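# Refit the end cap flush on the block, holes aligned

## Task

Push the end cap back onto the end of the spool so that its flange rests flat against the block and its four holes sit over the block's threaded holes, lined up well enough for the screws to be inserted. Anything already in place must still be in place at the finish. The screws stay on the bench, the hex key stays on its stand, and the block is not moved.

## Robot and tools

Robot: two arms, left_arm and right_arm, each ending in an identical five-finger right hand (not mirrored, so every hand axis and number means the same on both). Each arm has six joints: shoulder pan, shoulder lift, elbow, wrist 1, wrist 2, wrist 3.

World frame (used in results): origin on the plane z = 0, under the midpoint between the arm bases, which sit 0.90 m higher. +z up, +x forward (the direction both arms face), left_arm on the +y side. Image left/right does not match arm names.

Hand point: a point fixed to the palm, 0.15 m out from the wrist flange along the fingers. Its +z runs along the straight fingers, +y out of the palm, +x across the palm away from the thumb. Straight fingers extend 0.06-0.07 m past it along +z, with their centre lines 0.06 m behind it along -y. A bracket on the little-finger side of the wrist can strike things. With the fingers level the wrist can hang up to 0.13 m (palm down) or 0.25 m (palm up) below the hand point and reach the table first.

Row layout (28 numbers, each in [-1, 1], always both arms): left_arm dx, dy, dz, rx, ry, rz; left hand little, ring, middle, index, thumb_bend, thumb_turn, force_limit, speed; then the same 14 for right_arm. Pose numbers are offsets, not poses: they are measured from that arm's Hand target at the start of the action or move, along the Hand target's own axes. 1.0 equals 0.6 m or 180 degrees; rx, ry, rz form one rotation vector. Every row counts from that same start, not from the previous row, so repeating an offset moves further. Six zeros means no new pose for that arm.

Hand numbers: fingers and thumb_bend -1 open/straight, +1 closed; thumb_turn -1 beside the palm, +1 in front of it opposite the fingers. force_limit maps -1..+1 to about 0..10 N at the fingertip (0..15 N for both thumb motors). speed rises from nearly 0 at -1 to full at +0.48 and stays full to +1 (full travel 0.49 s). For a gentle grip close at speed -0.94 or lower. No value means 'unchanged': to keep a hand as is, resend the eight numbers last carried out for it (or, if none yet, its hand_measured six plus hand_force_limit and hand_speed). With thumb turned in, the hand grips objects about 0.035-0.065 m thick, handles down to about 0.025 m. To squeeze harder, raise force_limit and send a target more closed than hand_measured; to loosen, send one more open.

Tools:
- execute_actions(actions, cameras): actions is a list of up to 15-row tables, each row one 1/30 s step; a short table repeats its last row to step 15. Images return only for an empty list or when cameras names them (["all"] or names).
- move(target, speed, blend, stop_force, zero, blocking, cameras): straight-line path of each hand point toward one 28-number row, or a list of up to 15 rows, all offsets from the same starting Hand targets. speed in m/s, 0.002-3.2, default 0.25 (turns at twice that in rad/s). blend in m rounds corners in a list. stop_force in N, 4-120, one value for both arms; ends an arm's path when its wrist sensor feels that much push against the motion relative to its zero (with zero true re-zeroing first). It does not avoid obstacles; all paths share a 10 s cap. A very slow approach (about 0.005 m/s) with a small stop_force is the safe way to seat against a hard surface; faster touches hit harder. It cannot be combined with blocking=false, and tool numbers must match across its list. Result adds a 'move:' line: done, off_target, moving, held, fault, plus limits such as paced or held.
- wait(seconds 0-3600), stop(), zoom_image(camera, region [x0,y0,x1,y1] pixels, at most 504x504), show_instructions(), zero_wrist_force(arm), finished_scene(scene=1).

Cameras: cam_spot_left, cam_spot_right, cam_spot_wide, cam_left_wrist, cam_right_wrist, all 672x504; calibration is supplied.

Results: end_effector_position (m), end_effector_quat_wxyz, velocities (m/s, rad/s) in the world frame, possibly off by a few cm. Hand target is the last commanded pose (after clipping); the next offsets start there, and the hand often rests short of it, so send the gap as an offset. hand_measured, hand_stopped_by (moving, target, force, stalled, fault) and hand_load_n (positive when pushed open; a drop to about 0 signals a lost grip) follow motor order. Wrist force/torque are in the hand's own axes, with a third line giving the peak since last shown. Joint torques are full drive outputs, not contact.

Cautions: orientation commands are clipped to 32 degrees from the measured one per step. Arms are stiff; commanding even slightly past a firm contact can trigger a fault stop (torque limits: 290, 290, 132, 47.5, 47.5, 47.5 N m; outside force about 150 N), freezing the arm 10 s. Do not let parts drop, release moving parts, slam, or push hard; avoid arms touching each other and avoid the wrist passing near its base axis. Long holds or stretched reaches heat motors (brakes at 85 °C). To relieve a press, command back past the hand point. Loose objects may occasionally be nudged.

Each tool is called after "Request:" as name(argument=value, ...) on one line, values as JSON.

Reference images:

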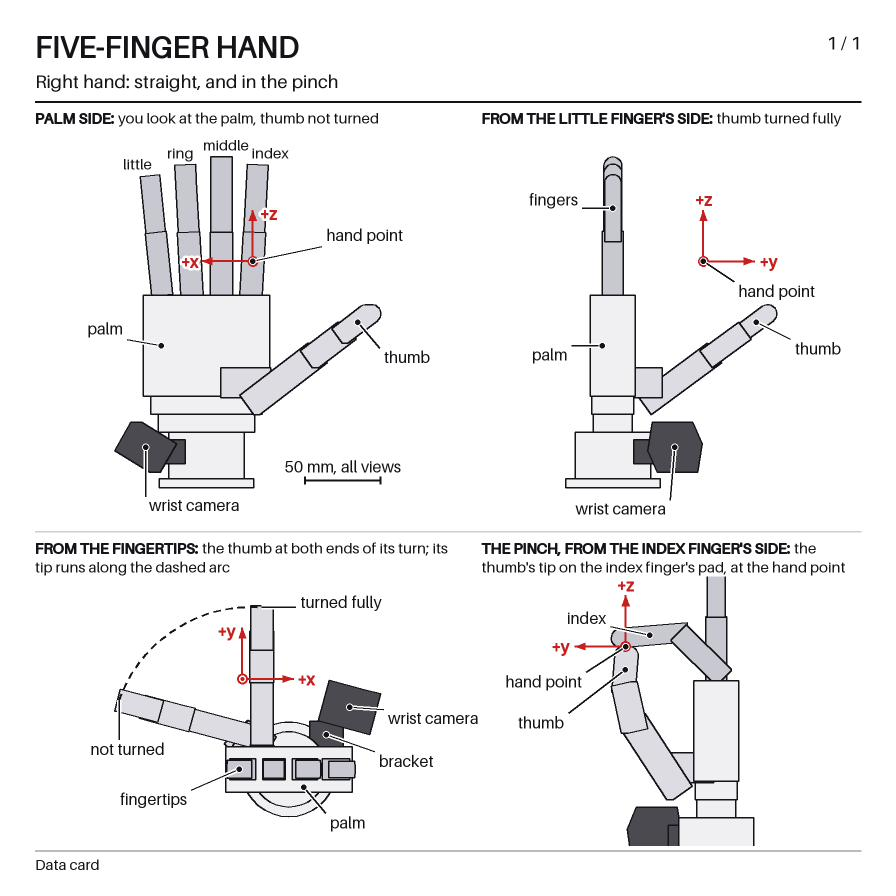

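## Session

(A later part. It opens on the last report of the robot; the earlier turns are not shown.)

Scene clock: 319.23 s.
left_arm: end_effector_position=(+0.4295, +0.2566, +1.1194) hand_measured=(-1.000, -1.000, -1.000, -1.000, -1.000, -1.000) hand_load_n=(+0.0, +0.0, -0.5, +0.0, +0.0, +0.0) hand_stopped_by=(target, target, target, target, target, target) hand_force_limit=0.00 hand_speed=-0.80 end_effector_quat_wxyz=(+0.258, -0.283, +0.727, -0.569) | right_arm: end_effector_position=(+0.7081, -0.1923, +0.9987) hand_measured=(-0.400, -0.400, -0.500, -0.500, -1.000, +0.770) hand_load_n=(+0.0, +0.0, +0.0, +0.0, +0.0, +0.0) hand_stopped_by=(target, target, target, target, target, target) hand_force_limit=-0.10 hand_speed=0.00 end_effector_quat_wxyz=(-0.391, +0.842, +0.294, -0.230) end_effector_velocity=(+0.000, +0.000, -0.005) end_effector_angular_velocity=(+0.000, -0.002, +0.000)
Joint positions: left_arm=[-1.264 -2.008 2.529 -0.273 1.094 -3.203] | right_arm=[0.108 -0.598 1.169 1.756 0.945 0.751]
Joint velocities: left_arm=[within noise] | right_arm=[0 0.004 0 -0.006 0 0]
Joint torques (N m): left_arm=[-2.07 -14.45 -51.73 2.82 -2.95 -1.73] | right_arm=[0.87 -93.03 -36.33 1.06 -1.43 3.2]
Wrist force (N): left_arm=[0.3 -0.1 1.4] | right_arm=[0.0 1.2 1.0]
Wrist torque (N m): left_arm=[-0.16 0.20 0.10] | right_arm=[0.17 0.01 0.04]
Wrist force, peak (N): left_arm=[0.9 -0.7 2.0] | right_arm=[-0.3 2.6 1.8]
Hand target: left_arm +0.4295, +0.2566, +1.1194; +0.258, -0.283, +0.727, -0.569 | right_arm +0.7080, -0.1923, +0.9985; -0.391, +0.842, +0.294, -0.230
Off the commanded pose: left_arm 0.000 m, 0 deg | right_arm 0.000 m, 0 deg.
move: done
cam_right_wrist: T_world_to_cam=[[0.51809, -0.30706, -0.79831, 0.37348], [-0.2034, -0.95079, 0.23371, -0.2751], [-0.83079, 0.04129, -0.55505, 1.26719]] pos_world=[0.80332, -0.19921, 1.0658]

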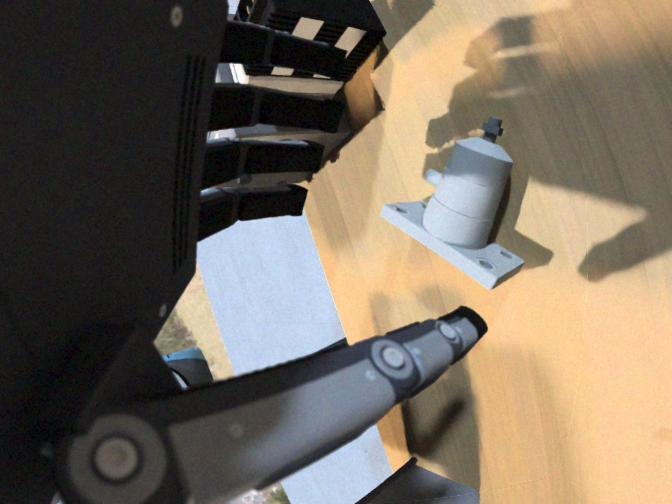

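Request:
move(target=[0,0,0,0,0,0,-1,-1,-1,-1,-1,-1,0,-0.8,-0.0037,0.0167,-0.0215,-0.003,-0.0154,-0.0115,-0.6,-0.6,-0.6,-0.6,-1,0.77,-0.1,0], cameras=["cam_right_wrist"], speed=0.1)

Request:
zoom_image(camera="cam_right_wrist", region=[260, 80, 560, 350])

Scene clock: 325.97 s.
left_arm: end_effector_position=(+0.4295, +0.2566, +1.1194) hand_measured=(-1.000, -1.000, -1.000, -1.000, -1.000, -1.000) hand_load_n=(+0.0, +0.0, +0.0, +0.0, +0.0, -0.5) hand_stopped_by=(target, target, target, target, target, target) hand_force_limit=0.00 hand_speed=-0.80 end_effector_quat_wxyz=(+0.258, -0.283, +0.727, -0.569) | right_arm: end_effector_position=(+0.7176, -0.2058, +0.9985) hand_measured=(-0.600, -0.600, -0.600, -0.600, -1.000, +0.770) hand_load_n=(+0.0, +0.0, +0.0, -0.5, +0.0, -0.5) hand_stopped_by=(target, target, target, target, target, target) hand_force_limit=-0.10 hand_speed=0.00 end_effector_quat_wxyz=(-0.384, +0.832, +0.320, -0.241) end_effector_velocity=(-0.001, +0.001, +0.000) end_effector_angular_velocity=(-0.002, +0.001, -0.006)
Joint positions: left_arm=[-1.264 -2.008 2.529 -0.273 1.094 -3.203] | right_arm=[0.103 -0.579 1.137 1.802 0.991 0.693]
Joint velocities: left_arm=[within noise] | right_arm=[0 -0.001 0.003 -0.003 -0.003 0.006]
Joint torques (N m): left_arm=[-0.19 -16.04 -51.88 2.82 -3.27 -1.54] | right_arm=[4.73 -102.2 -22.86 0.97 -3.38 2.21]
Wrist force (N): left_arm=[0.9 -0.7 1.5] | right_arm=[0.0 0.5 0.9]
Wrist torque (N m): left_arm=[-0.25 0.11 0.12] | right_arm=[0.10 0.07 0.03]
Wrist force, peak (N): left_arm=[1.1 -0.3 2.2] | right_arm=[-0.1 1.2 1.5]
Hand target: left_arm +0.4295, +0.2566, +1.1194; +0.258, -0.283, +0.727, -0.569 | right_arm +0.7175, -0.2058, +0.9985; -0.384, +0.832, +0.320, -0.241
Off the commanded pose: left_arm 0.000 m, 0 deg | right_arm 0.000 m, 0 deg.
move: done
cam_right_wrist: T_world_to_cam=[[0.53592, -0.27465, -0.79835, 0.35815], [-0.14505, -0.9615, 0.23341, -0.32972], [-0.83172, -0.00928, -0.55512, 1.26604]] pos_world=[0.81322, -0.20691, 1.0657]

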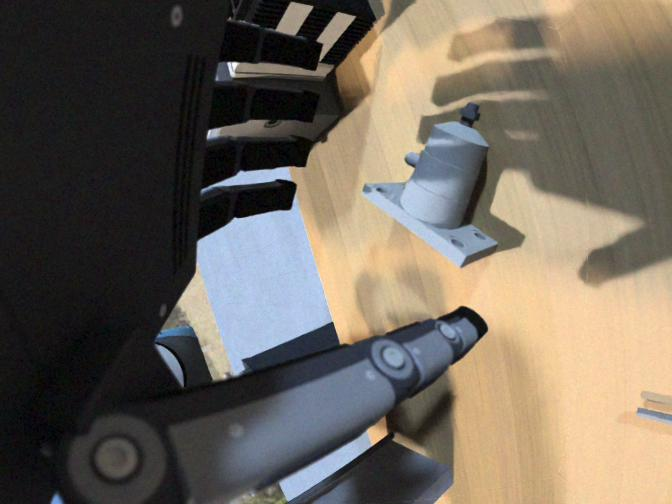

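Scaled by 1.680 from the camera's image (finer frame: 960x720).

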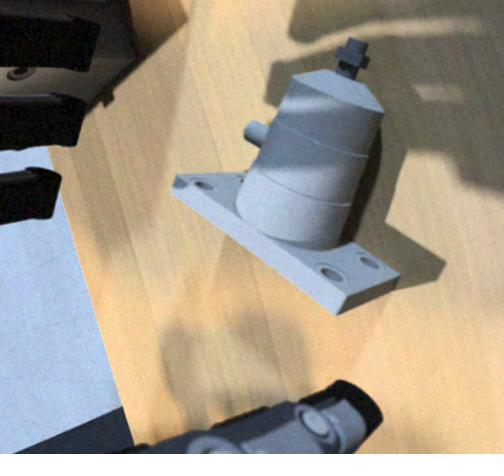

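Request:
move(target=[0,0,0,0,0,0,-1,-1,-1,-1,-1,-1,0,-0.8,0.0147,0.0744,0.0553,0,0,0,-0.6,-0.6,-0.6,-0.6,-1,0.77,-0.1,0], cameras=["cam_right_wrist"], speed=0.03, stop_force=5)

Request:
zoom_image(camera="cam_right_wrist", region=[200, 80, 540, 350])

Scene clock: 333.03 s.
left_arm: end_effector_position=(+0.4295, +0.2566, +1.1194) hand_measured=(-1.000, -1.000, -1.000, -1.000, -1.000, -1.000) hand_load_n=(+0.0, +0.0, +0.0, +0.0, +0.0, +0.0) hand_stopped_by=(target, target, target, target, target, target) hand_force_limit=0.00 hand_speed=-0.80 end_effector_quat_wxyz=(+0.258, -0.283, +0.727, -0.569) | right_arm: end_effector_position=(+0.7176, -0.2058, +0.9422) hand_measured=(-0.600, -0.600, -0.600, -0.600, -1.000, +0.770) hand_load_n=(+0.0, +0.0, +0.0, +0.0, +0.0, +0.0) hand_stopped_by=(target, target, target, target, target, target) hand_force_limit=-0.10 hand_speed=0.00 end_effector_quat_wxyz=(-0.384, +0.832, +0.320, -0.241)
Joint positions: left_arm=[-1.264 -2.008 2.529 -0.273 1.094 -3.203] | right_arm=[0.103 -0.524 1.138 1.745 0.991 0.693]
Joint torques (N m): left_arm=[-0.71 -13.3 -51.87 2.96 -3.22 -1.47] | right_arm=[8.19 -104.68 -42.12 6.82 -0.6 3.38]
Wrist force (N): left_arm=[0.9 -0.6 2.1] | right_arm=[-0.2 1.3 0.8]
Wrist torque (N m): left_arm=[-0.27 0.10 0.12] | right_arm=[0.19 0.06 0.00]
Wrist force, peak (N): left_arm=[0.9 -0.6 2.1] | right_arm=[-0.2 1.6 1.3]
Hand target: left_arm +0.4295, +0.2566, +1.1194; +0.258, -0.283, +0.727, -0.569 | right_arm +0.7176, -0.2058, +0.9422; -0.384, +0.832, +0.320, -0.241
Off the commanded pose: left_arm 0.000 m, 0 deg | right_arm 0.000 m, 0 deg.
move: done
cam_right_wrist: T_world_to_cam=[[0.53587, -0.27468, -0.79837, 0.31331], [-0.14497, -0.96149, 0.2335, -0.31675], [-0.83176, -0.00939, -0.55505, 1.23465]] pos_world=[0.81312, -0.20691, 1.0094]

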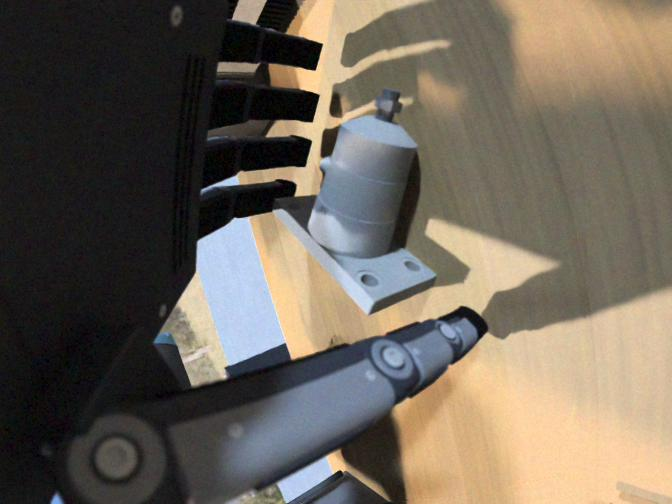

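Scaled by 1.482 from the camera's image (finer frame: 960x720).

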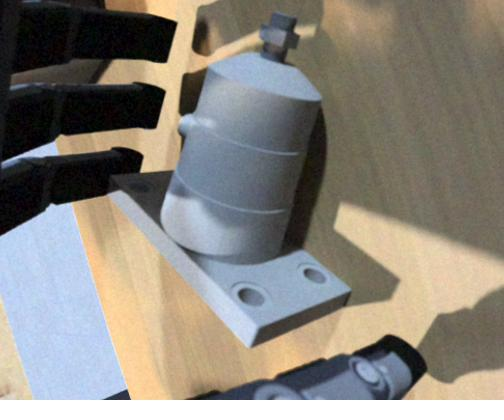

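Request:
move(target=[0,0,0,0,0,0,-1,-1,-1,-1,-1,-1,0,-0.8,0,-0.008,0.0107,0,0,0,-0.6,-0.6,-0.6,-0.6,-1,0.77,-0.1,0], speed=0.03)

Request:
move(target=[0,0,0,0,0,0,-1,-1,-1,-1,-1,-1,0,-0.8,0,0,0,0,0,0,-0.6,-0.6,-0.6,-0.28,-1,0.77,-0.7,-0.9], cameras=["cam_right_wrist"], speed=0.03)

Request:
zoom_image(camera="cam_right_wrist", region=[200, 80, 540, 350])

Scene clock: 337.03 s.
left_arm: end_effector_position=(+0.4295, +0.2566, +1.1194) hand_measured=(-1.000, -1.000, -1.000, -1.000, -1.000, -1.000) hand_load_n=(+0.0, +0.0, +0.0, +0.0, +0.0, -0.5) hand_stopped_by=(target, target, target, target, target, target) hand_force_limit=0.00 hand_speed=-0.80 end_effector_quat_wxyz=(+0.258, -0.283, +0.727, -0.569) | right_arm: end_effector_position=(+0.7116, -0.2001, +0.9422) hand_measured=(-0.600, -0.600, -0.600, -0.600, -1.000, +0.770) hand_load_n=(+0.0, +0.0, +0.0, +0.0, +0.0, -0.5) hand_stopped_by=(target, target, target, target, target, target) hand_force_limit=-0.10 hand_speed=0.00 end_effector_quat_wxyz=(-0.384, +0.832, +0.320, -0.241)
Joint positions: left_arm=[-1.264 -2.008 2.529 -0.273 1.094 -3.203] | right_arm=[0.11 -0.529 1.15 1.736 0.986 0.699]
Joint torques (N m): left_arm=[-3.67 -14.53 -52.2 2.91 -3.03 -1.76] | right_arm=[-14.23 -83.41 -43.75 6.27 -0.3 -0.83]
Wrist force (N): left_arm=[0.6 -0.3 1.8] | right_arm=[0.0 1.1 1.0]
Wrist torque (N m): left_arm=[-0.21 0.15 0.12] | right_arm=[0.17 0.02 0.01]
Wrist force, peak (N): left_arm=[1.1 -0.1 2.0] | right_arm=[0.0 1.6 0.9]
Hand target: left_arm +0.4295, +0.2566, +1.1194; +0.258, -0.283, +0.727, -0.569 | right_arm +0.7117, -0.2003, +0.9422; -0.384, +0.832, +0.320, -0.241
Off the commanded pose: left_arm 0.000 m, 0 deg | right_arm 0.000 m, 0 deg.
move: done

Scene clock: 338.43 s.
left_arm: end_effector_position=(+0.4295, +0.2566, +1.1194) hand_measured=(-1.000, -1.000, -1.000, -1.000, -1.000, -1.000) hand_load_n=(+0.0, +0.0, +0.0, +0.0, +0.0, -0.5) hand_stopped_by=(target, target, target, target, target, target) hand_force_limit=0.00 hand_speed=-0.80 end_effector_quat_wxyz=(+0.258, -0.283, +0.727, -0.569) | right_arm: end_effector_position=(+0.7117, -0.2003, +0.9422) hand_measured=(-0.600, -0.600, -0.600, -0.280, -1.000, +0.770) hand_load_n=(+0.0, +0.0, +0.0, +0.0, +0.0, +0.0) hand_stopped_by=(target, target, target, target, target, target) hand_force_limit=-0.70 hand_speed=-0.90 end_effector_quat_wxyz=(-0.384, +0.832, +0.320, -0.241)
Joint positions: left_arm=[-1.264 -2.008 2.529 -0.273 1.094 -3.203] | right_arm=[0.11 -0.529 1.15 1.736 0.986 0.699]
Joint torques (N m): left_arm=[-2.09 -14.19 -51.61 2.92 -3.42 -1.67] | right_arm=[-14.77 -84.67 -45.29 6.78 0.63 -2.74]
Wrist force (N): left_arm=[0.6 -0.3 1.5] | right_arm=[0.2 1.1 0.6]
Wrist torque (N m): left_arm=[-0.18 0.15 0.12] | right_arm=[0.18 0.00 0.03]
Wrist force, peak (N): left_arm=[0.9 -0.5 2.1] | right_arm=[-0.1 1.5 1.3]
Hand target: left_arm +0.4295, +0.2566, +1.1194; +0.258, -0.283, +0.727, -0.569 | right_arm +0.7117, -0.2003, +0.9422; -0.384, +0.832, +0.320, -0.241
Off the commanded pose: left_arm 0.000 m, 0 deg | right_arm 0.000 m, 0 deg.
move: done
cam_right_wrist: T_world_to_cam=[[0.53587, -0.27468, -0.79837, 0.31801], [-0.14497, -0.96149, 0.2335, -0.31222], [-0.83176, -0.00939, -0.55505, 1.2298]] pos_world=[0.80722, -0.20131, 1.0094]

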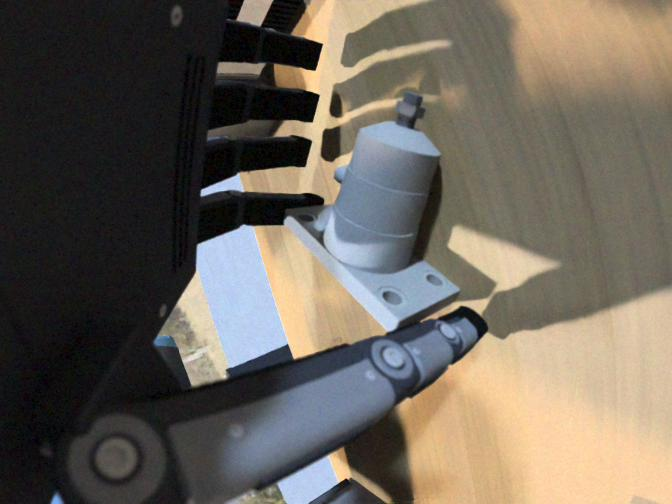

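Scaled by 1.482 from the camera's image (finer frame: 960x720).

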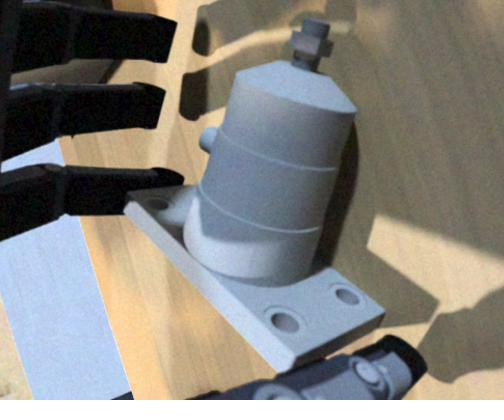

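Request:
move(target=[0,0,0,0,0,0,-1,-1,-1,-1,-1,-1,0,-0.8,0,0,0,0,0,0,-0.6,-0.6,-0.6,-0.28,-0.5,0.77,-0.7,-0.9], cameras=["cam_right_wrist"])

Request:
zoom_image(camera="cam_right_wrist", region=[200, 80, 540, 350])

Scene clock: 343.53 s.
left_arm: end_effector_position=(+0.4295, +0.2566, +1.1194) hand_measured=(-1.000, -1.000, -1.000, -1.000, -1.000, -1.000) hand_load_n=(+0.0, +0.0, +0.0, +0.0, +0.0, -0.5) hand_stopped_by=(target, target, target, target, target, target) hand_force_limit=0.00 hand_speed=-0.80 end_effector_quat_wxyz=(+0.258, -0.283, +0.727, -0.569) | right_arm: end_effector_position=(+0.7117, -0.2003, +0.9422) hand_measured=(-0.600, -0.600, -0.600, -0.280, -0.862, +0.770) hand_load_n=(+0.0, +0.0, +0.0, +2.0, +2.0, +0.0) hand_stopped_by=(target, target, target, target, force, target) hand_force_limit=-0.70 hand_speed=-0.90 end_effector_quat_wxyz=(-0.384, +0.832, +0.320, -0.241)
Joint positions: left_arm=[-1.264 -2.008 2.529 -0.273 1.094 -3.203] | right_arm=[0.11 -0.529 1.15 1.736 0.986 0.699]
Joint torques (N m): left_arm=[-3.53 -14.23 -52.09 2.65 -3.03 -1.53] | right_arm=[-13.91 -86.67 -44.38 4 0.78 -2.23]
Wrist force (N): left_arm=[0.6 -0.5 1.7] | right_arm=[0.0 1.5 1.0]
Wrist torque (N m): left_arm=[-0.23 0.15 0.11] | right_arm=[0.20 0.02 0.02]
Wrist force, peak (N): left_arm=[0.7 -0.6 2.1] | right_arm=[-0.1 1.7 1.0]
Hand target: left_arm +0.4295, +0.2566, +1.1194; +0.258, -0.283, +0.727, -0.569 | right_arm +0.7117, -0.2003, +0.9422; -0.384, +0.832, +0.320, -0.241
Off the commanded pose: left_arm 0.000 m, 0 deg | right_arm 0.000 m, 0 deg.
move: done
cam_right_wrist: T_world_to_cam=[[0.53587, -0.27468, -0.79837, 0.31801], [-0.14497, -0.96149, 0.2335, -0.31222], [-0.83176, -0.00939, -0.55505, 1.2298]] pos_world=[0.80722, -0.20131, 1.0094]

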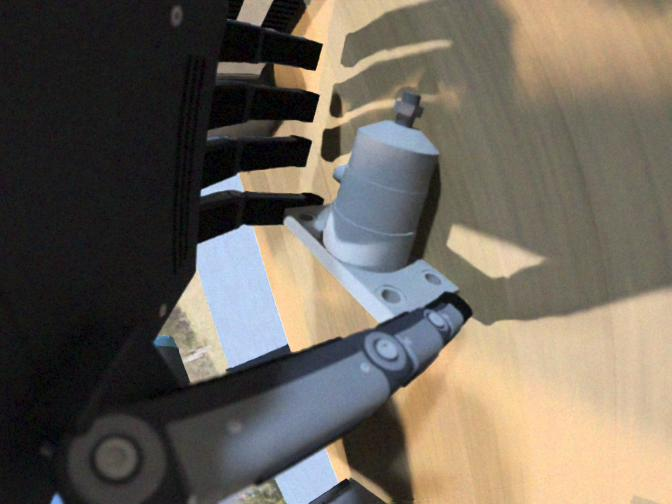

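Scaled by 1.482 from the camera's image (finer frame: 960x720).

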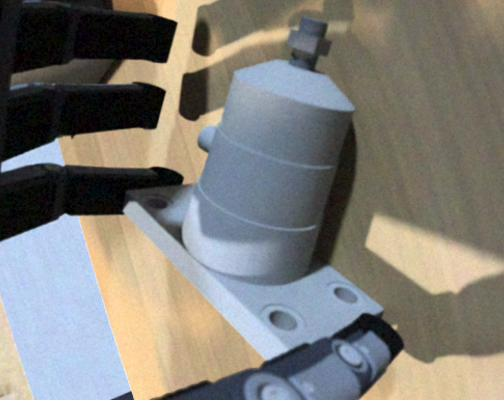

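Request:
move(target=[0,0,0,0,0,0,-1,-1,-1,-1,-1,-1,0,-0.8,0,0,0,0,0,0,-0.6,-0.6,-0.6,-0.28,-0.45,0.77,0.1,-0.94])

Request:
move(target=[0,0,0,0,0,0,-1,-1,-1,-1,-1,-1,0,-0.8,-0.0026,-0.0132,-0.0098,0,0,0,-0.6,-0.6,-0.6,-0.28,-0.45,0.77,0.1,-0.94], cameras=["cam_right_wrist"], speed=0.02)

Request:
zoom_image(camera="cam_right_wrist", region=[200, 80, 540, 350])

Scene clock: 346.67 s.
left_arm: end_effector_position=(+0.4295, +0.2566, +1.1194) hand_measured=(-1.000, -1.000, -1.000, -1.000, -1.000, -1.000) hand_load_n=(+0.0, +0.0, +0.0, +0.0, +0.0, +0.0) hand_stopped_by=(target, target, target, target, target, target) hand_force_limit=0.00 hand_speed=-0.80 end_effector_quat_wxyz=(+0.258, -0.283, +0.727, -0.569) | right_arm: end_effector_position=(+0.7117, -0.2003, +0.9422) hand_measured=(-0.600, -0.600, -0.600, -0.280, -0.812, +0.770) hand_load_n=(+0.0, +0.0, +0.0, +7.0, +8.5, -0.5) hand_stopped_by=(target, target, target, target, force, target) hand_force_limit=0.10 hand_speed=-0.94 end_effector_quat_wxyz=(-0.384, +0.832, +0.320, -0.241)
Joint positions: left_arm=[-1.264 -2.008 2.529 -0.273 1.094 -3.203] | right_arm=[0.11 -0.529 1.15 1.736 0.986 0.699]
Joint torques (N m): left_arm=[-4.04 -15.16 -52.06 2.68 -3.33 -1.66] | right_arm=[-15.4 -86.17 -44.29 1.62 0.37 -2.56]
Wrist force (N): left_arm=[0.7 0.0 1.7] | right_arm=[0.0 1.6 1.4]
Wrist torque (N m): left_arm=[-0.16 0.13 0.13] | right_arm=[0.16 0.03 0.01]
Wrist force, peak (N): left_arm=[0.6 -0.3 2.3] | right_arm=[0.0 1.8 1.7]
Hand target: left_arm +0.4295, +0.2566, +1.1194; +0.258, -0.283, +0.727, -0.569 | right_arm +0.7117, -0.2003, +0.9422; -0.384, +0.832, +0.320, -0.241
Off the commanded pose: left_arm 0.000 m, 0 deg | right_arm 0.000 m, 0 deg.
move: done

Scene clock: 347.40 s.
left_arm: end_effector_position=(+0.4295, +0.2566, +1.1194) hand_measured=(-1.000, -1.000, -1.000, -1.000, -1.000, -1.000) hand_load_n=(+0.0, +0.0, +0.0, +0.0, +0.0, -0.5) hand_stopped_by=(target, target, target, target, target, target) hand_force_limit=0.00 hand_speed=-0.80 end_effector_quat_wxyz=(+0.258, -0.283, +0.727, -0.569) | right_arm: end_effector_position=(+0.7117, -0.2003, +0.9524) hand_measured=(-0.600, -0.600, -0.600, -0.280, -0.812, +0.770) hand_load_n=(+0.0, +0.0, +0.0, +7.0, +8.5, -1.0) hand_stopped_by=(target, target, target, target, force, target) hand_force_limit=0.10 hand_speed=-0.94 end_effector_quat_wxyz=(-0.384, +0.832, +0.320, -0.241)
Joint positions: left_arm=[-1.264 -2.008 2.529 -0.273 1.094 -3.203] | right_arm=[0.11 -0.54 1.15 1.746 0.986 0.699]
Joint torques (N m): left_arm=[-1.54 -13.7 -51.47 2.86 -3.14 -1.4] | right_arm=[-11.81 -83.77 -21.4 4.18 0.11 -1.84]
Wrist force (N): left_arm=[0.4 -0.2 1.7] | right_arm=[0.0 1.8 1.2]
Wrist torque (N m): left_arm=[-0.19 0.18 0.11] | right_arm=[0.20 0.03 0.02]
Wrist force, peak (N): left_arm=[0.3 -0.6 2.0] | right_arm=[0.2 2.1 1.7]
Hand target: left_arm +0.4295, +0.2566, +1.1194; +0.258, -0.283, +0.727, -0.569 | right_arm +0.7117, -0.2003, +0.9522; -0.384, +0.832, +0.320, -0.241
Off the commanded pose: left_arm 0.000 m, 0 deg | right_arm 0.000 m, 0 deg.
move: done
cam_right_wrist: T_world_to_cam=[[0.53587, -0.27468, -0.79837, 0.32608], [-0.14497, -0.96149, 0.2335, -0.31458], [-0.83176, -0.00939, -0.55505, 1.2354]] pos_world=[0.80722, -0.20131, 1.0195]

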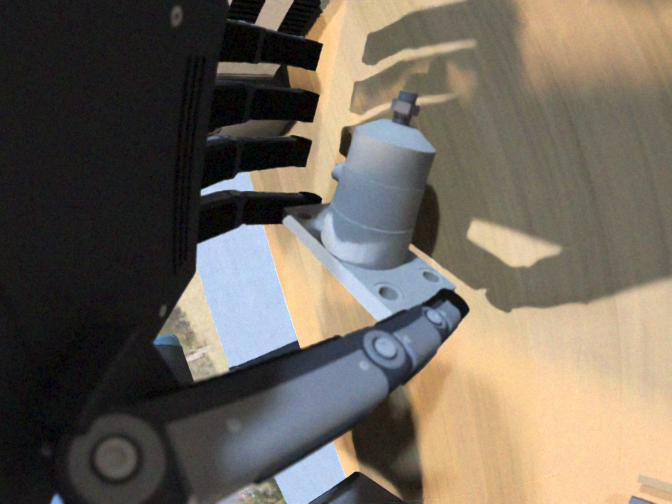

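Scaled by 1.482 from the camera's image (finer frame: 960x720).

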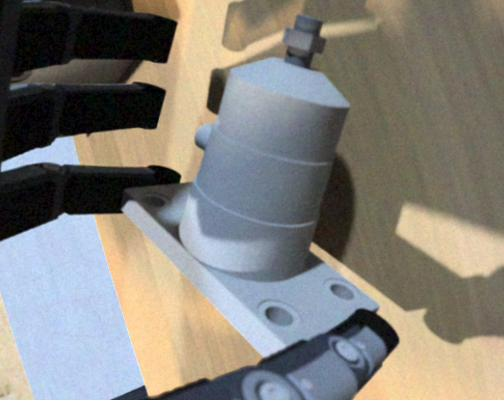

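Request:
move(target=[0,0,0,0,0,0,-1,-1,-1,-1,-1,-1,0,-0.8,-0.0391,-0.1982,-0.1472,0,0,0,-0.6,-0.6,-0.6,-0.28,-0.45,0.77,0.1,-0.94], cameras=["cam_right_wrist","cam_spot_right"], speed=0.06)

Request:
zoom_image(camera="cam_right_wrist", region=[200, 80, 540, 350])

Scene clock: 351.53 s.
left_arm: end_effector_position=(+0.4295, +0.2566, +1.1194) hand_measured=(-1.000, -1.000, -1.000, -1.000, -1.000, -1.000) hand_load_n=(+0.0, +0.0, +0.0, +0.0, +0.0, -0.5) hand_stopped_by=(target, target, target, target, target, target) hand_force_limit=0.00 hand_speed=-0.80 end_effector_quat_wxyz=(+0.258, -0.283, +0.727, -0.569) | right_arm: end_effector_position=(+0.7117, -0.2002, +1.1024) hand_measured=(-0.600, -0.600, -0.600, -0.280, -0.812, +0.770) hand_load_n=(+0.0, +0.0, +0.0, +7.0, +8.5, -0.5) hand_stopped_by=(target, target, target, target, force, target) hand_force_limit=0.10 hand_speed=-0.94 end_effector_quat_wxyz=(-0.383, +0.832, +0.320, -0.241) end_effector_velocity=(+0.000, +0.000, -0.004) end_effector_angular_velocity=(-0.001, -0.002, +0.000)
Joint positions: left_arm=[-1.264 -2.008 2.529 -0.273 1.094 -3.203] | right_arm=[0.11 -0.676 1.121 1.912 0.986 0.699]
Joint velocities: left_arm=[within noise] | right_arm=[0 0.003 0.001 -0.005 0.001 0.001]
Joint torques (N m): left_arm=[-0.81 -15.36 -51.79 2.53 -3.07 -1.63] | right_arm=[7.23 -82.34 -31.16 0.73 -2.64 1.92]
Wrist force (N): left_arm=[0.5 -0.5 1.7] | right_arm=[0.0 1.4 1.3]
Wrist torque (N m): left_arm=[-0.24 0.16 0.11] | right_arm=[0.12 0.07 -0.01]
Wrist force, peak (N): left_arm=[0.8 -0.3 2.2] | right_arm=[0.0 2.6 2.0]
Hand target: left_arm +0.4295, +0.2566, +1.1194; +0.258, -0.283, +0.727, -0.569 | right_arm +0.7117, -0.2002, +1.1022; -0.384, +0.832, +0.320, -0.241
Off the commanded pose: left_arm 0.000 m, 0 deg | right_arm 0.000 m, 0 deg.
move: done
cam_right_wrist: T_world_to_cam=[[0.53593, -0.2747, -0.79832, 0.44579], [-0.145, -0.96148, 0.2335, -0.34961], [-0.83171, -0.00939, -0.55512, 1.31876]] pos_world=[0.80722, -0.20131, 1.1696]
Images, in order (width x height): cam_spot_right 672x504, cam_right_wrist 672x504.

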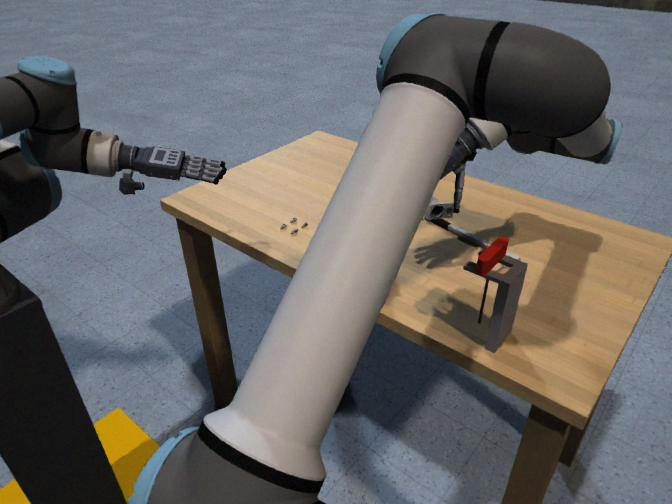

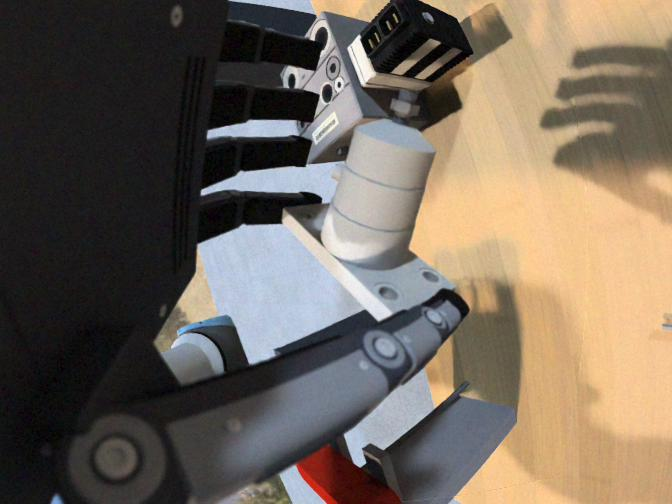

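Scaled by 1.482 from the camera's image (finer frame: 960x720).

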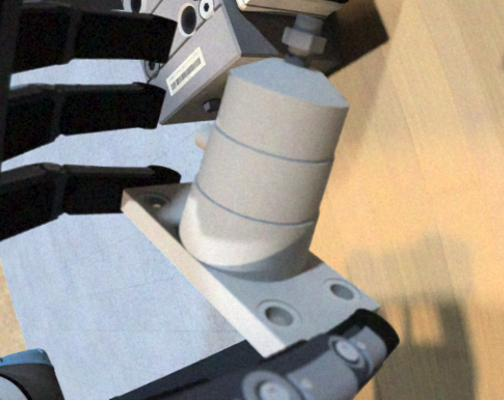

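Request:
move(target=[0,0,0,0,0,0,-1,-1,-1,-1,-1,-1,0,-0.8,-0.1617,-0.3305,0.0698,-0.2926,-0.0872,-0.7886,-0.6,-0.6,-0.6,-0.28,-0.45,0.77,0.1,-0.94], cameras=["all"], speed=0.18)

Request:
zoom_image(camera="cam_right_wrist", region=[200, 80, 540, 350])

Scene clock: 410.87 s.
left_arm: end_effector_position=(+0.4295, +0.2566, +1.1194) hand_measured=(-1.000, -1.000, -1.000, -1.000, -1.000, -1.000) hand_load_n=(+0.0, +0.0, +0.0, -0.5, +0.0, -0.5) hand_stopped_by=(target, target, target, target, target, target) hand_force_limit=0.00 hand_speed=-0.80 end_effector_quat_wxyz=(+0.258, -0.283, +0.727, -0.569) | right_arm: end_effector_position=(+0.5499, -0.1502, +1.2498) hand_measured=(-0.600, -0.600, -0.600, -0.280, -0.812, +0.770) hand_load_n=(+0.0, +0.0, +0.0, +7.5, +8.0, -0.5) hand_stopped_by=(target, target, target, target, force, target) hand_force_limit=0.10 hand_speed=-0.94 end_effector_quat_wxyz=(+0.001, +0.015, +0.950, +0.313)
Joint positions: left_arm=[-1.264 -2.008 2.529 -0.273 1.094 -3.203] | right_arm=[0.037 -1.365 1.811 1.083 0.935 -1.488]
Joint torques (N m): left_arm=[-2.57 -15.02 -51.54 2.86 -3.06 -1.51] | right_arm=[9.36 -38.02 -48.87 7.22 -0.76 -0.65]
Wrist force (N): left_arm=[0.4 -0.2 1.5] | right_arm=[-0.9 -0.8 1.2]
Wrist torque (N m): left_arm=[-0.18 0.18 0.11] | right_arm=[-0.08 0.13 -0.26]
Wrist force, peak (N): left_arm=[0.6 -0.3 2.3] | right_arm=[-1.8 -0.1 2.9]
Hand target: left_arm +0.4295, +0.2566, +1.1194; +0.258, -0.283, +0.727, -0.569 | right_arm +0.5499, -0.1501, +1.2498; +0.001, +0.015, +0.950, +0.313
Off the commanded pose: left_arm 0.000 m, 0 deg | right_arm 0.000 m, 0 deg.
move: done
cam_left_wrist: T_world_to_cam=[[-0.29755, 0.04755, -0.95352, 1.17999], [0.15798, 0.98744, -0.00005, -0.33081], [0.94154, -0.15065, -0.30133, 0.09041]] pos_world=[0.31825, 0.28417, 1.15237]
cam_right_wrist: T_world_to_cam=[[-0.26477, 0.77135, 0.57871, -0.45974], [0.82544, -0.12896, 0.54956, -1.16296], [0.49853, 0.6232, -0.60256, 0.68929]] pos_world=[0.49459, -0.22493, 1.32051]

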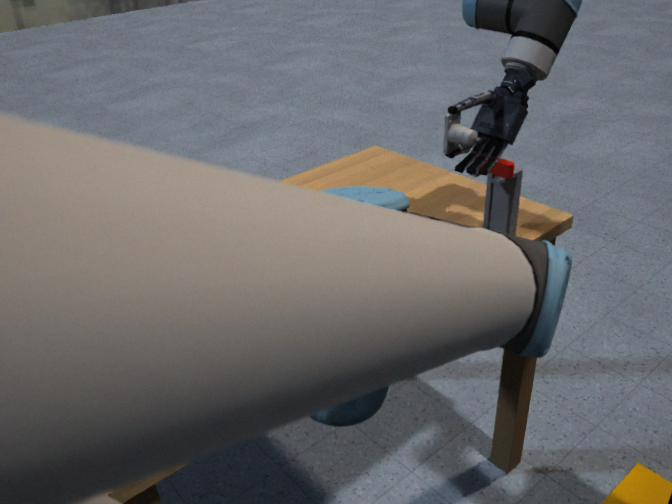

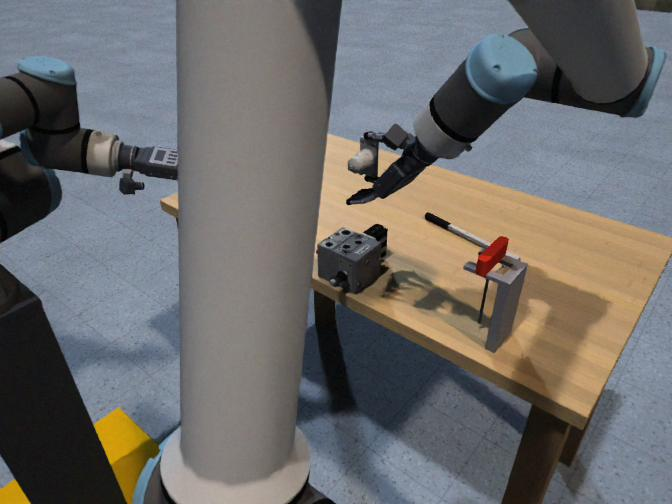

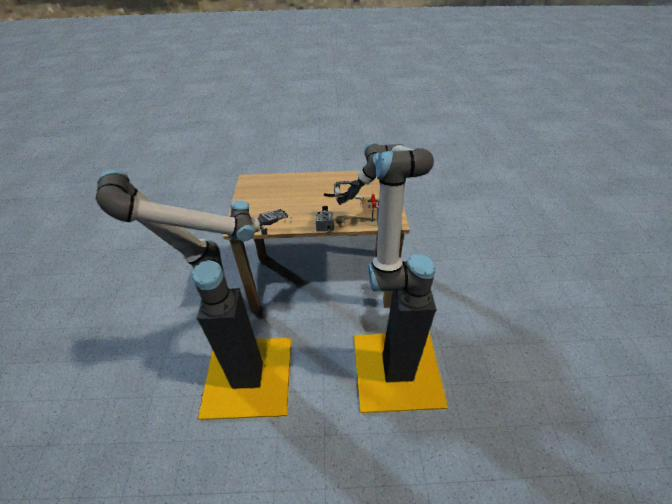

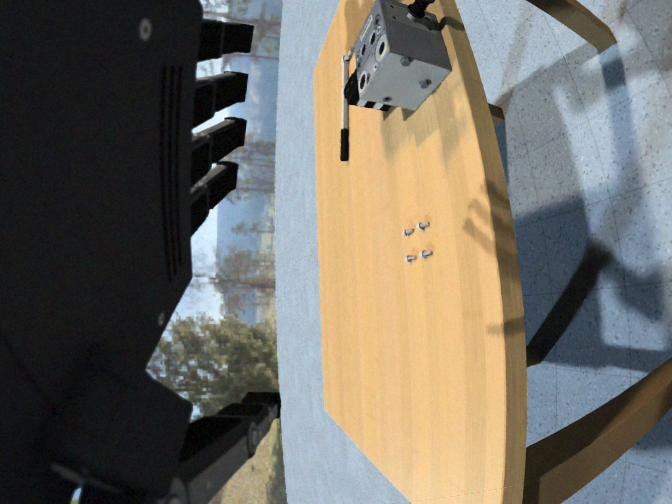

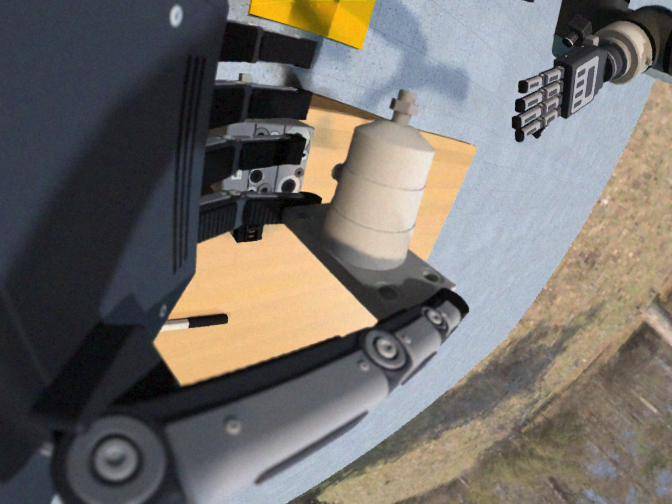

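Scaled by 1.482 from the camera's image (finer frame: 960x720).

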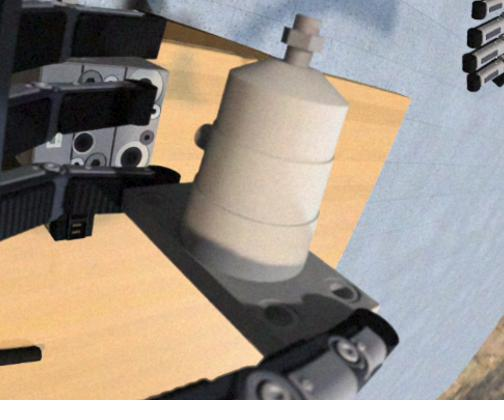

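Request:
move(target=[-0.4939,0.1341,-0.4776,-0.3994,0.181,0.1986,-1,-1,-1,-1,-1,-1,0,-0.8,0.1818,-0.0437,0.0735,0.4994,-0.0236,-0.0122,-0.6,-0.6,-0.6,-0.28,-0.45,0.77,0.1,-0.94], cameras=["all"], speed=0.15)

Scene clock: 435.57 s.
left_arm: end_effector_position=(+0.4295, +0.6766, +1.1194) hand_measured=(-1.000, -1.000, -1.000, -1.000, -1.000, -1.000) hand_load_n=(+0.0, +0.0, +0.0, +0.0, +0.0, +0.0) hand_stopped_by=(target, target, target, target, target, target) hand_force_limit=0.00 hand_speed=-0.80 end_effector_quat_wxyz=(+0.000, +0.000, +1.000, +0.000) | right_arm: end_effector_position=(+0.4405, -0.1418, +1.1996) hand_measured=(-0.600, -0.600, -0.600, -0.280, -0.812, +0.770) hand_load_n=(+0.0, +0.0, +0.0, +7.0, +8.0, -0.5) hand_stopped_by=(target, target, target, target, force, target) hand_force_limit=0.10 hand_speed=-0.94 end_effector_quat_wxyz=(+0.027, +0.005, +0.893, -0.450)
Joint positions: left_arm=[-0.28 -1.567 2.134 1.004 1.571 -1.851] | right_arm=[0.728 -1.083 1.623 1.731 2.25 -0.574]
Joint torques (N m): left_arm=[-10 -54.07 -34.24 0.73 0 0.33] | right_arm=[-6.6 -66.77 -49.36 3.07 -0.73 -1.12]
Wrist force (N): left_arm=[-0.2 0.6 0.2] | right_arm=[-0.2 1.7 2.4]
Wrist torque (N m): left_arm=[0.08 0.03 0.06] | right_arm=[0.14 -0.03 0.22]
Wrist force, peak (N): left_arm=[1.8 -0.6 2.0] | right_arm=[-0.6 1.7 2.5]
Hand target: left_arm +0.4295, +0.6766, +1.1194; +0.000, +0.000, +1.000, +0.000 | right_arm +0.4406, -0.1418, +1.1996; +0.027, +0.005, +0.893, -0.450
Off the commanded pose: left_arm 0.000 m, 0 deg | right_arm 0.000 m, 0 deg.
move: done
cam_left_wrist: T_world_to_cam=[[-0.22756, 0.97326, 0.03146, -0.59894], [0.80835, 0.17079, 0.56339, -1.103], [0.54295, 0.15364, -0.82559, 0.70587]] pos_world=[0.37206, 0.66285, 1.22303]
cam_right_wrist: T_world_to_cam=[[-0.25931, 0.57263, -0.77772, 1.13048], [0.80938, 0.5682, 0.14849, -0.45702], [0.52693, -0.59097, -0.61082, 0.53348]] pos_world=[0.38194, -0.0724, 1.27292]

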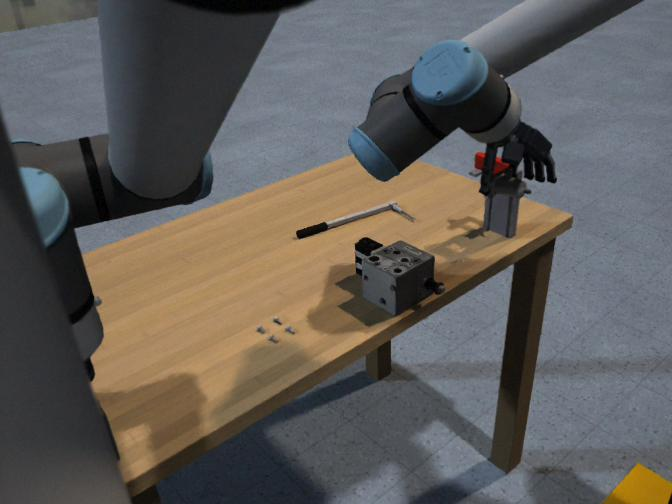

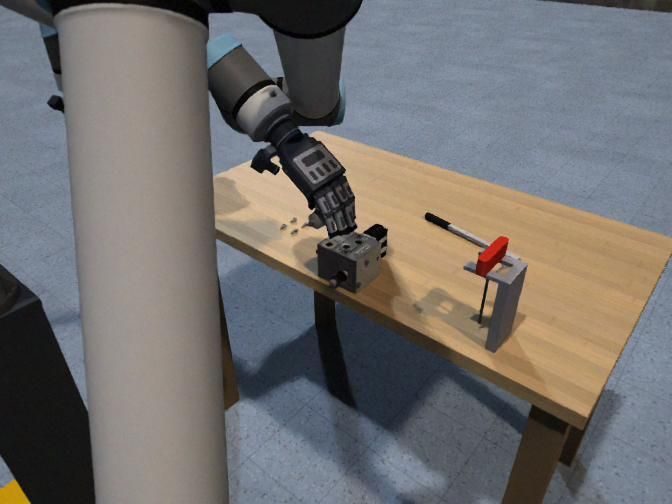

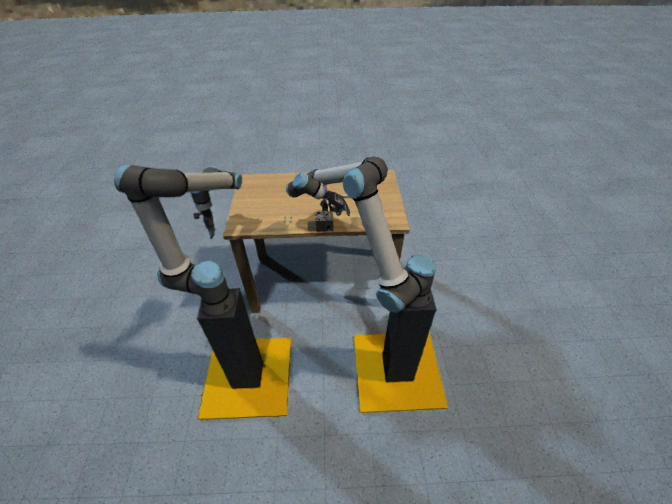

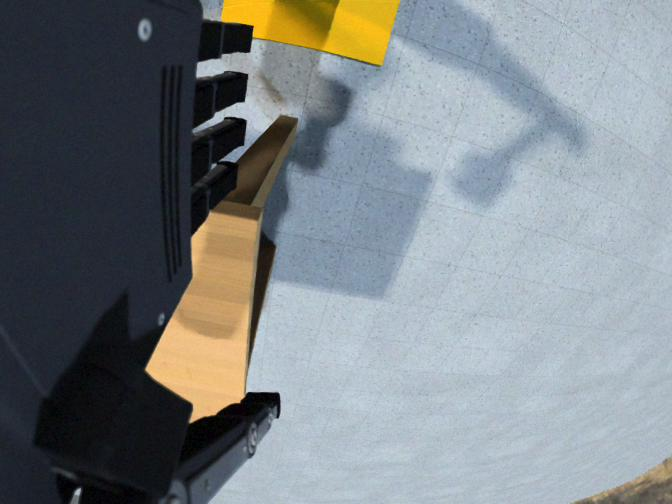

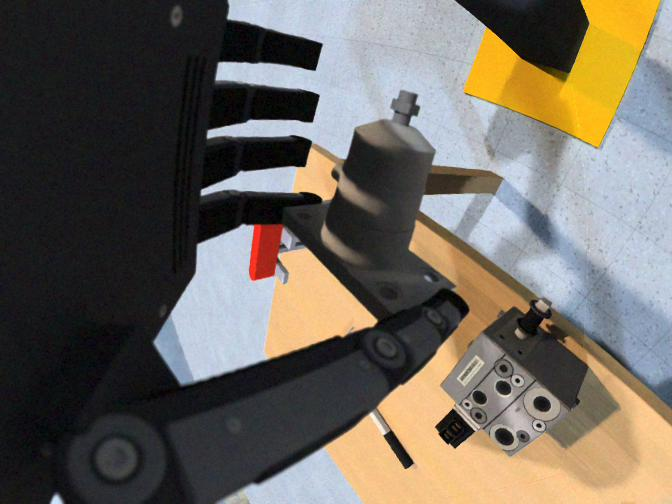

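Request:
zoom_image(camera="cam_right_wrist", region=[430, 280, 610, 460])

Scaled by 2.800 from the camera's image (finer frame: 960x720).

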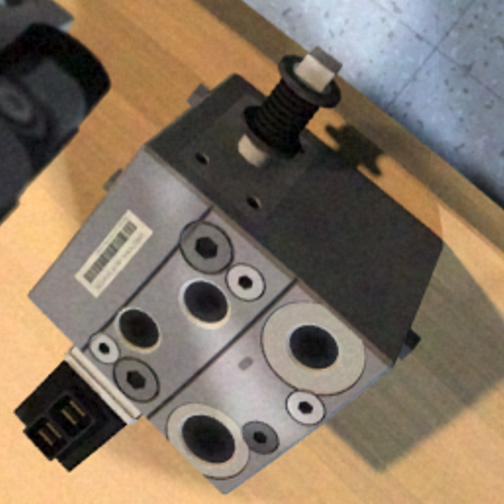

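Request:
move(target=[0,0,0,0,0,0,-1,-1,-1,-1,-1,-1,0,-0.8,0.0092,0.1138,0.1258,0,0,0,-0.6,-0.6,-0.6,-0.28,-0.45,0.77,0.1,-0.94], cameras=["cam_right_wrist","cam_spot_right","cam_spot_left"], speed=0.1)

Request:
zoom_image(camera="cam_right_wrist", region=[430, 300, 610, 480])

Request:
zoom_image(camera="cam_spot_left", region=[360, 150, 560, 320])

Scene clock: 443.00 s.
left_arm: end_effector_position=(+0.4295, +0.6766, +1.1194) hand_measured=(-1.000, -1.000, -1.000, -1.000, -1.000, -1.000) hand_load_n=(-0.5, -0.5, +0.0, +0.0, +0.0, +0.0) hand_stopped_by=(target, target, target, target, target, target) hand_force_limit=0.00 hand_speed=-0.80 end_effector_quat_wxyz=(+0.000, +0.000, +1.000, +0.000) | right_arm: end_effector_position=(+0.4407, -0.1619, +1.0996) hand_measured=(-0.600, -0.600, -0.600, -0.280, -0.812, +0.770) hand_load_n=(+0.0, +0.0, +0.0, +7.0, +8.5, -0.5) hand_stopped_by=(target, target, target, target, force, target) hand_force_limit=0.10 hand_speed=-0.94 end_effector_quat_wxyz=(+0.027, +0.005, +0.893, -0.450)
Joint positions: left_arm=[-0.28 -1.567 2.134 1.004 1.571 -1.851] | right_arm=[0.706 -1.009 1.714 1.553 2.265 -0.596]
Joint torques (N m): left_arm=[-11.29 -53.21 -19.52 0.84 -1.83 1.23] | right_arm=[10.72 -75.75 -43.59 7.8 -0.66 1.06]
Wrist force (N): left_arm=[-0.2 0.2 0.0] | right_arm=[-0.4 1.4 1.8]
Wrist torque (N m): left_arm=[0.02 0.04 0.04] | right_arm=[0.10 0.05 0.23]
Wrist force, peak (N): left_arm=[-0.3 1.0 0.1] | right_arm=[-0.3 2.5 2.9]
Hand target: left_arm +0.4295, +0.6766, +1.1194; +0.000, +0.000, +1.000, +0.000 | right_arm +0.4407, -0.1618, +1.0997; +0.027, +0.005, +0.893, -0.450
Off the commanded pose: left_arm 0.000 m, 0 deg | right_arm 0.000 m, 0 deg.
move: done
cam_right_wrist: T_world_to_cam=[[-0.2593, 0.57254, -0.7778, 1.06439], [0.80943, 0.56816, 0.14838, -0.43073], [0.52686, -0.5911, -0.61075, 0.46046]] pos_world=[0.38204, -0.0925, 1.17302]
Images, in order (width x height): cam_spot_left 672x504, cam_spot_right 672x504, cam_right_wrist 672x504.

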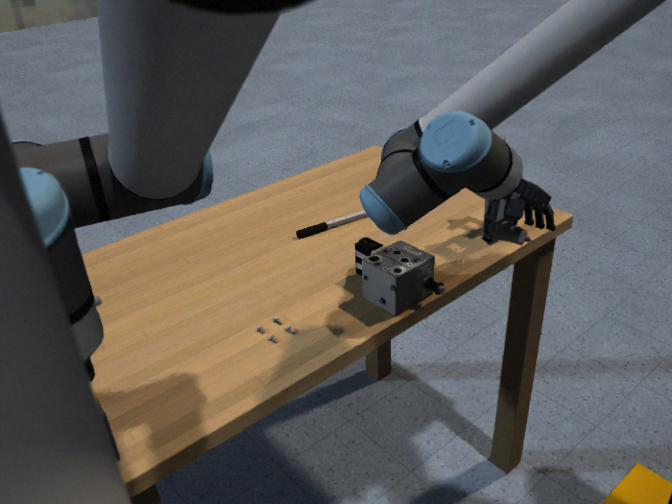

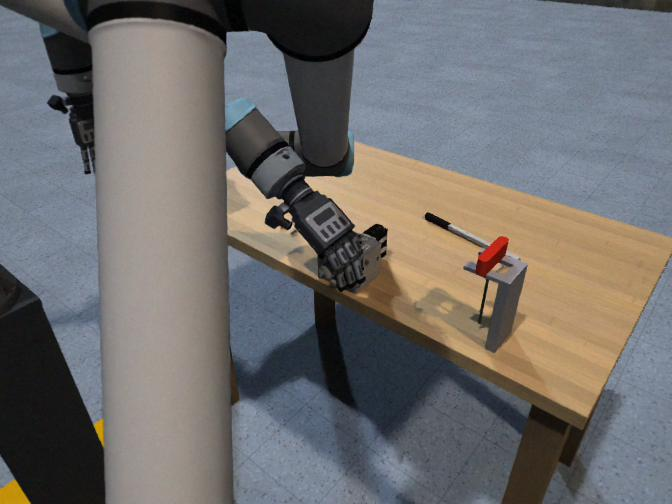

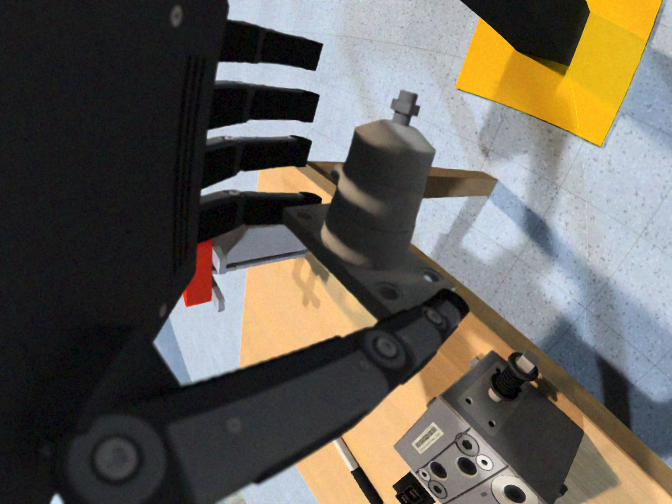

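Scaled by 2.800 from the camera's image (finer frame: 960x720).

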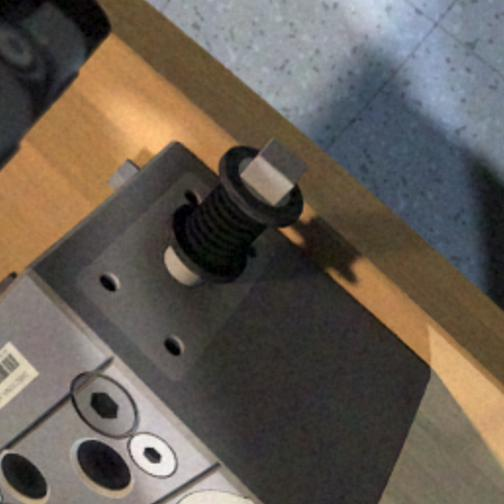

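Scaled by 2.520 from the camera's image (finer frame: 960x720).

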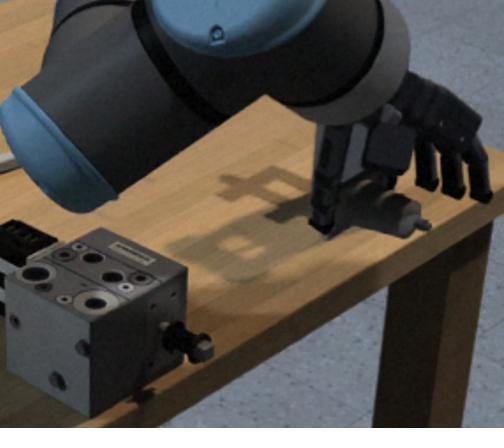

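Request:
zoom_image(camera="cam_right_wrist", region=[270, 80, 480, 320])

Scaled by 2.100 from the camera's image (finer frame: 960x720).

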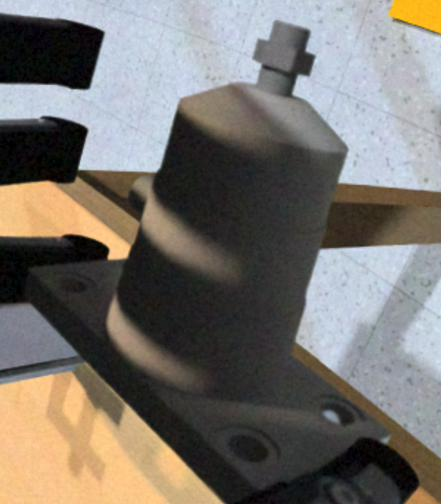

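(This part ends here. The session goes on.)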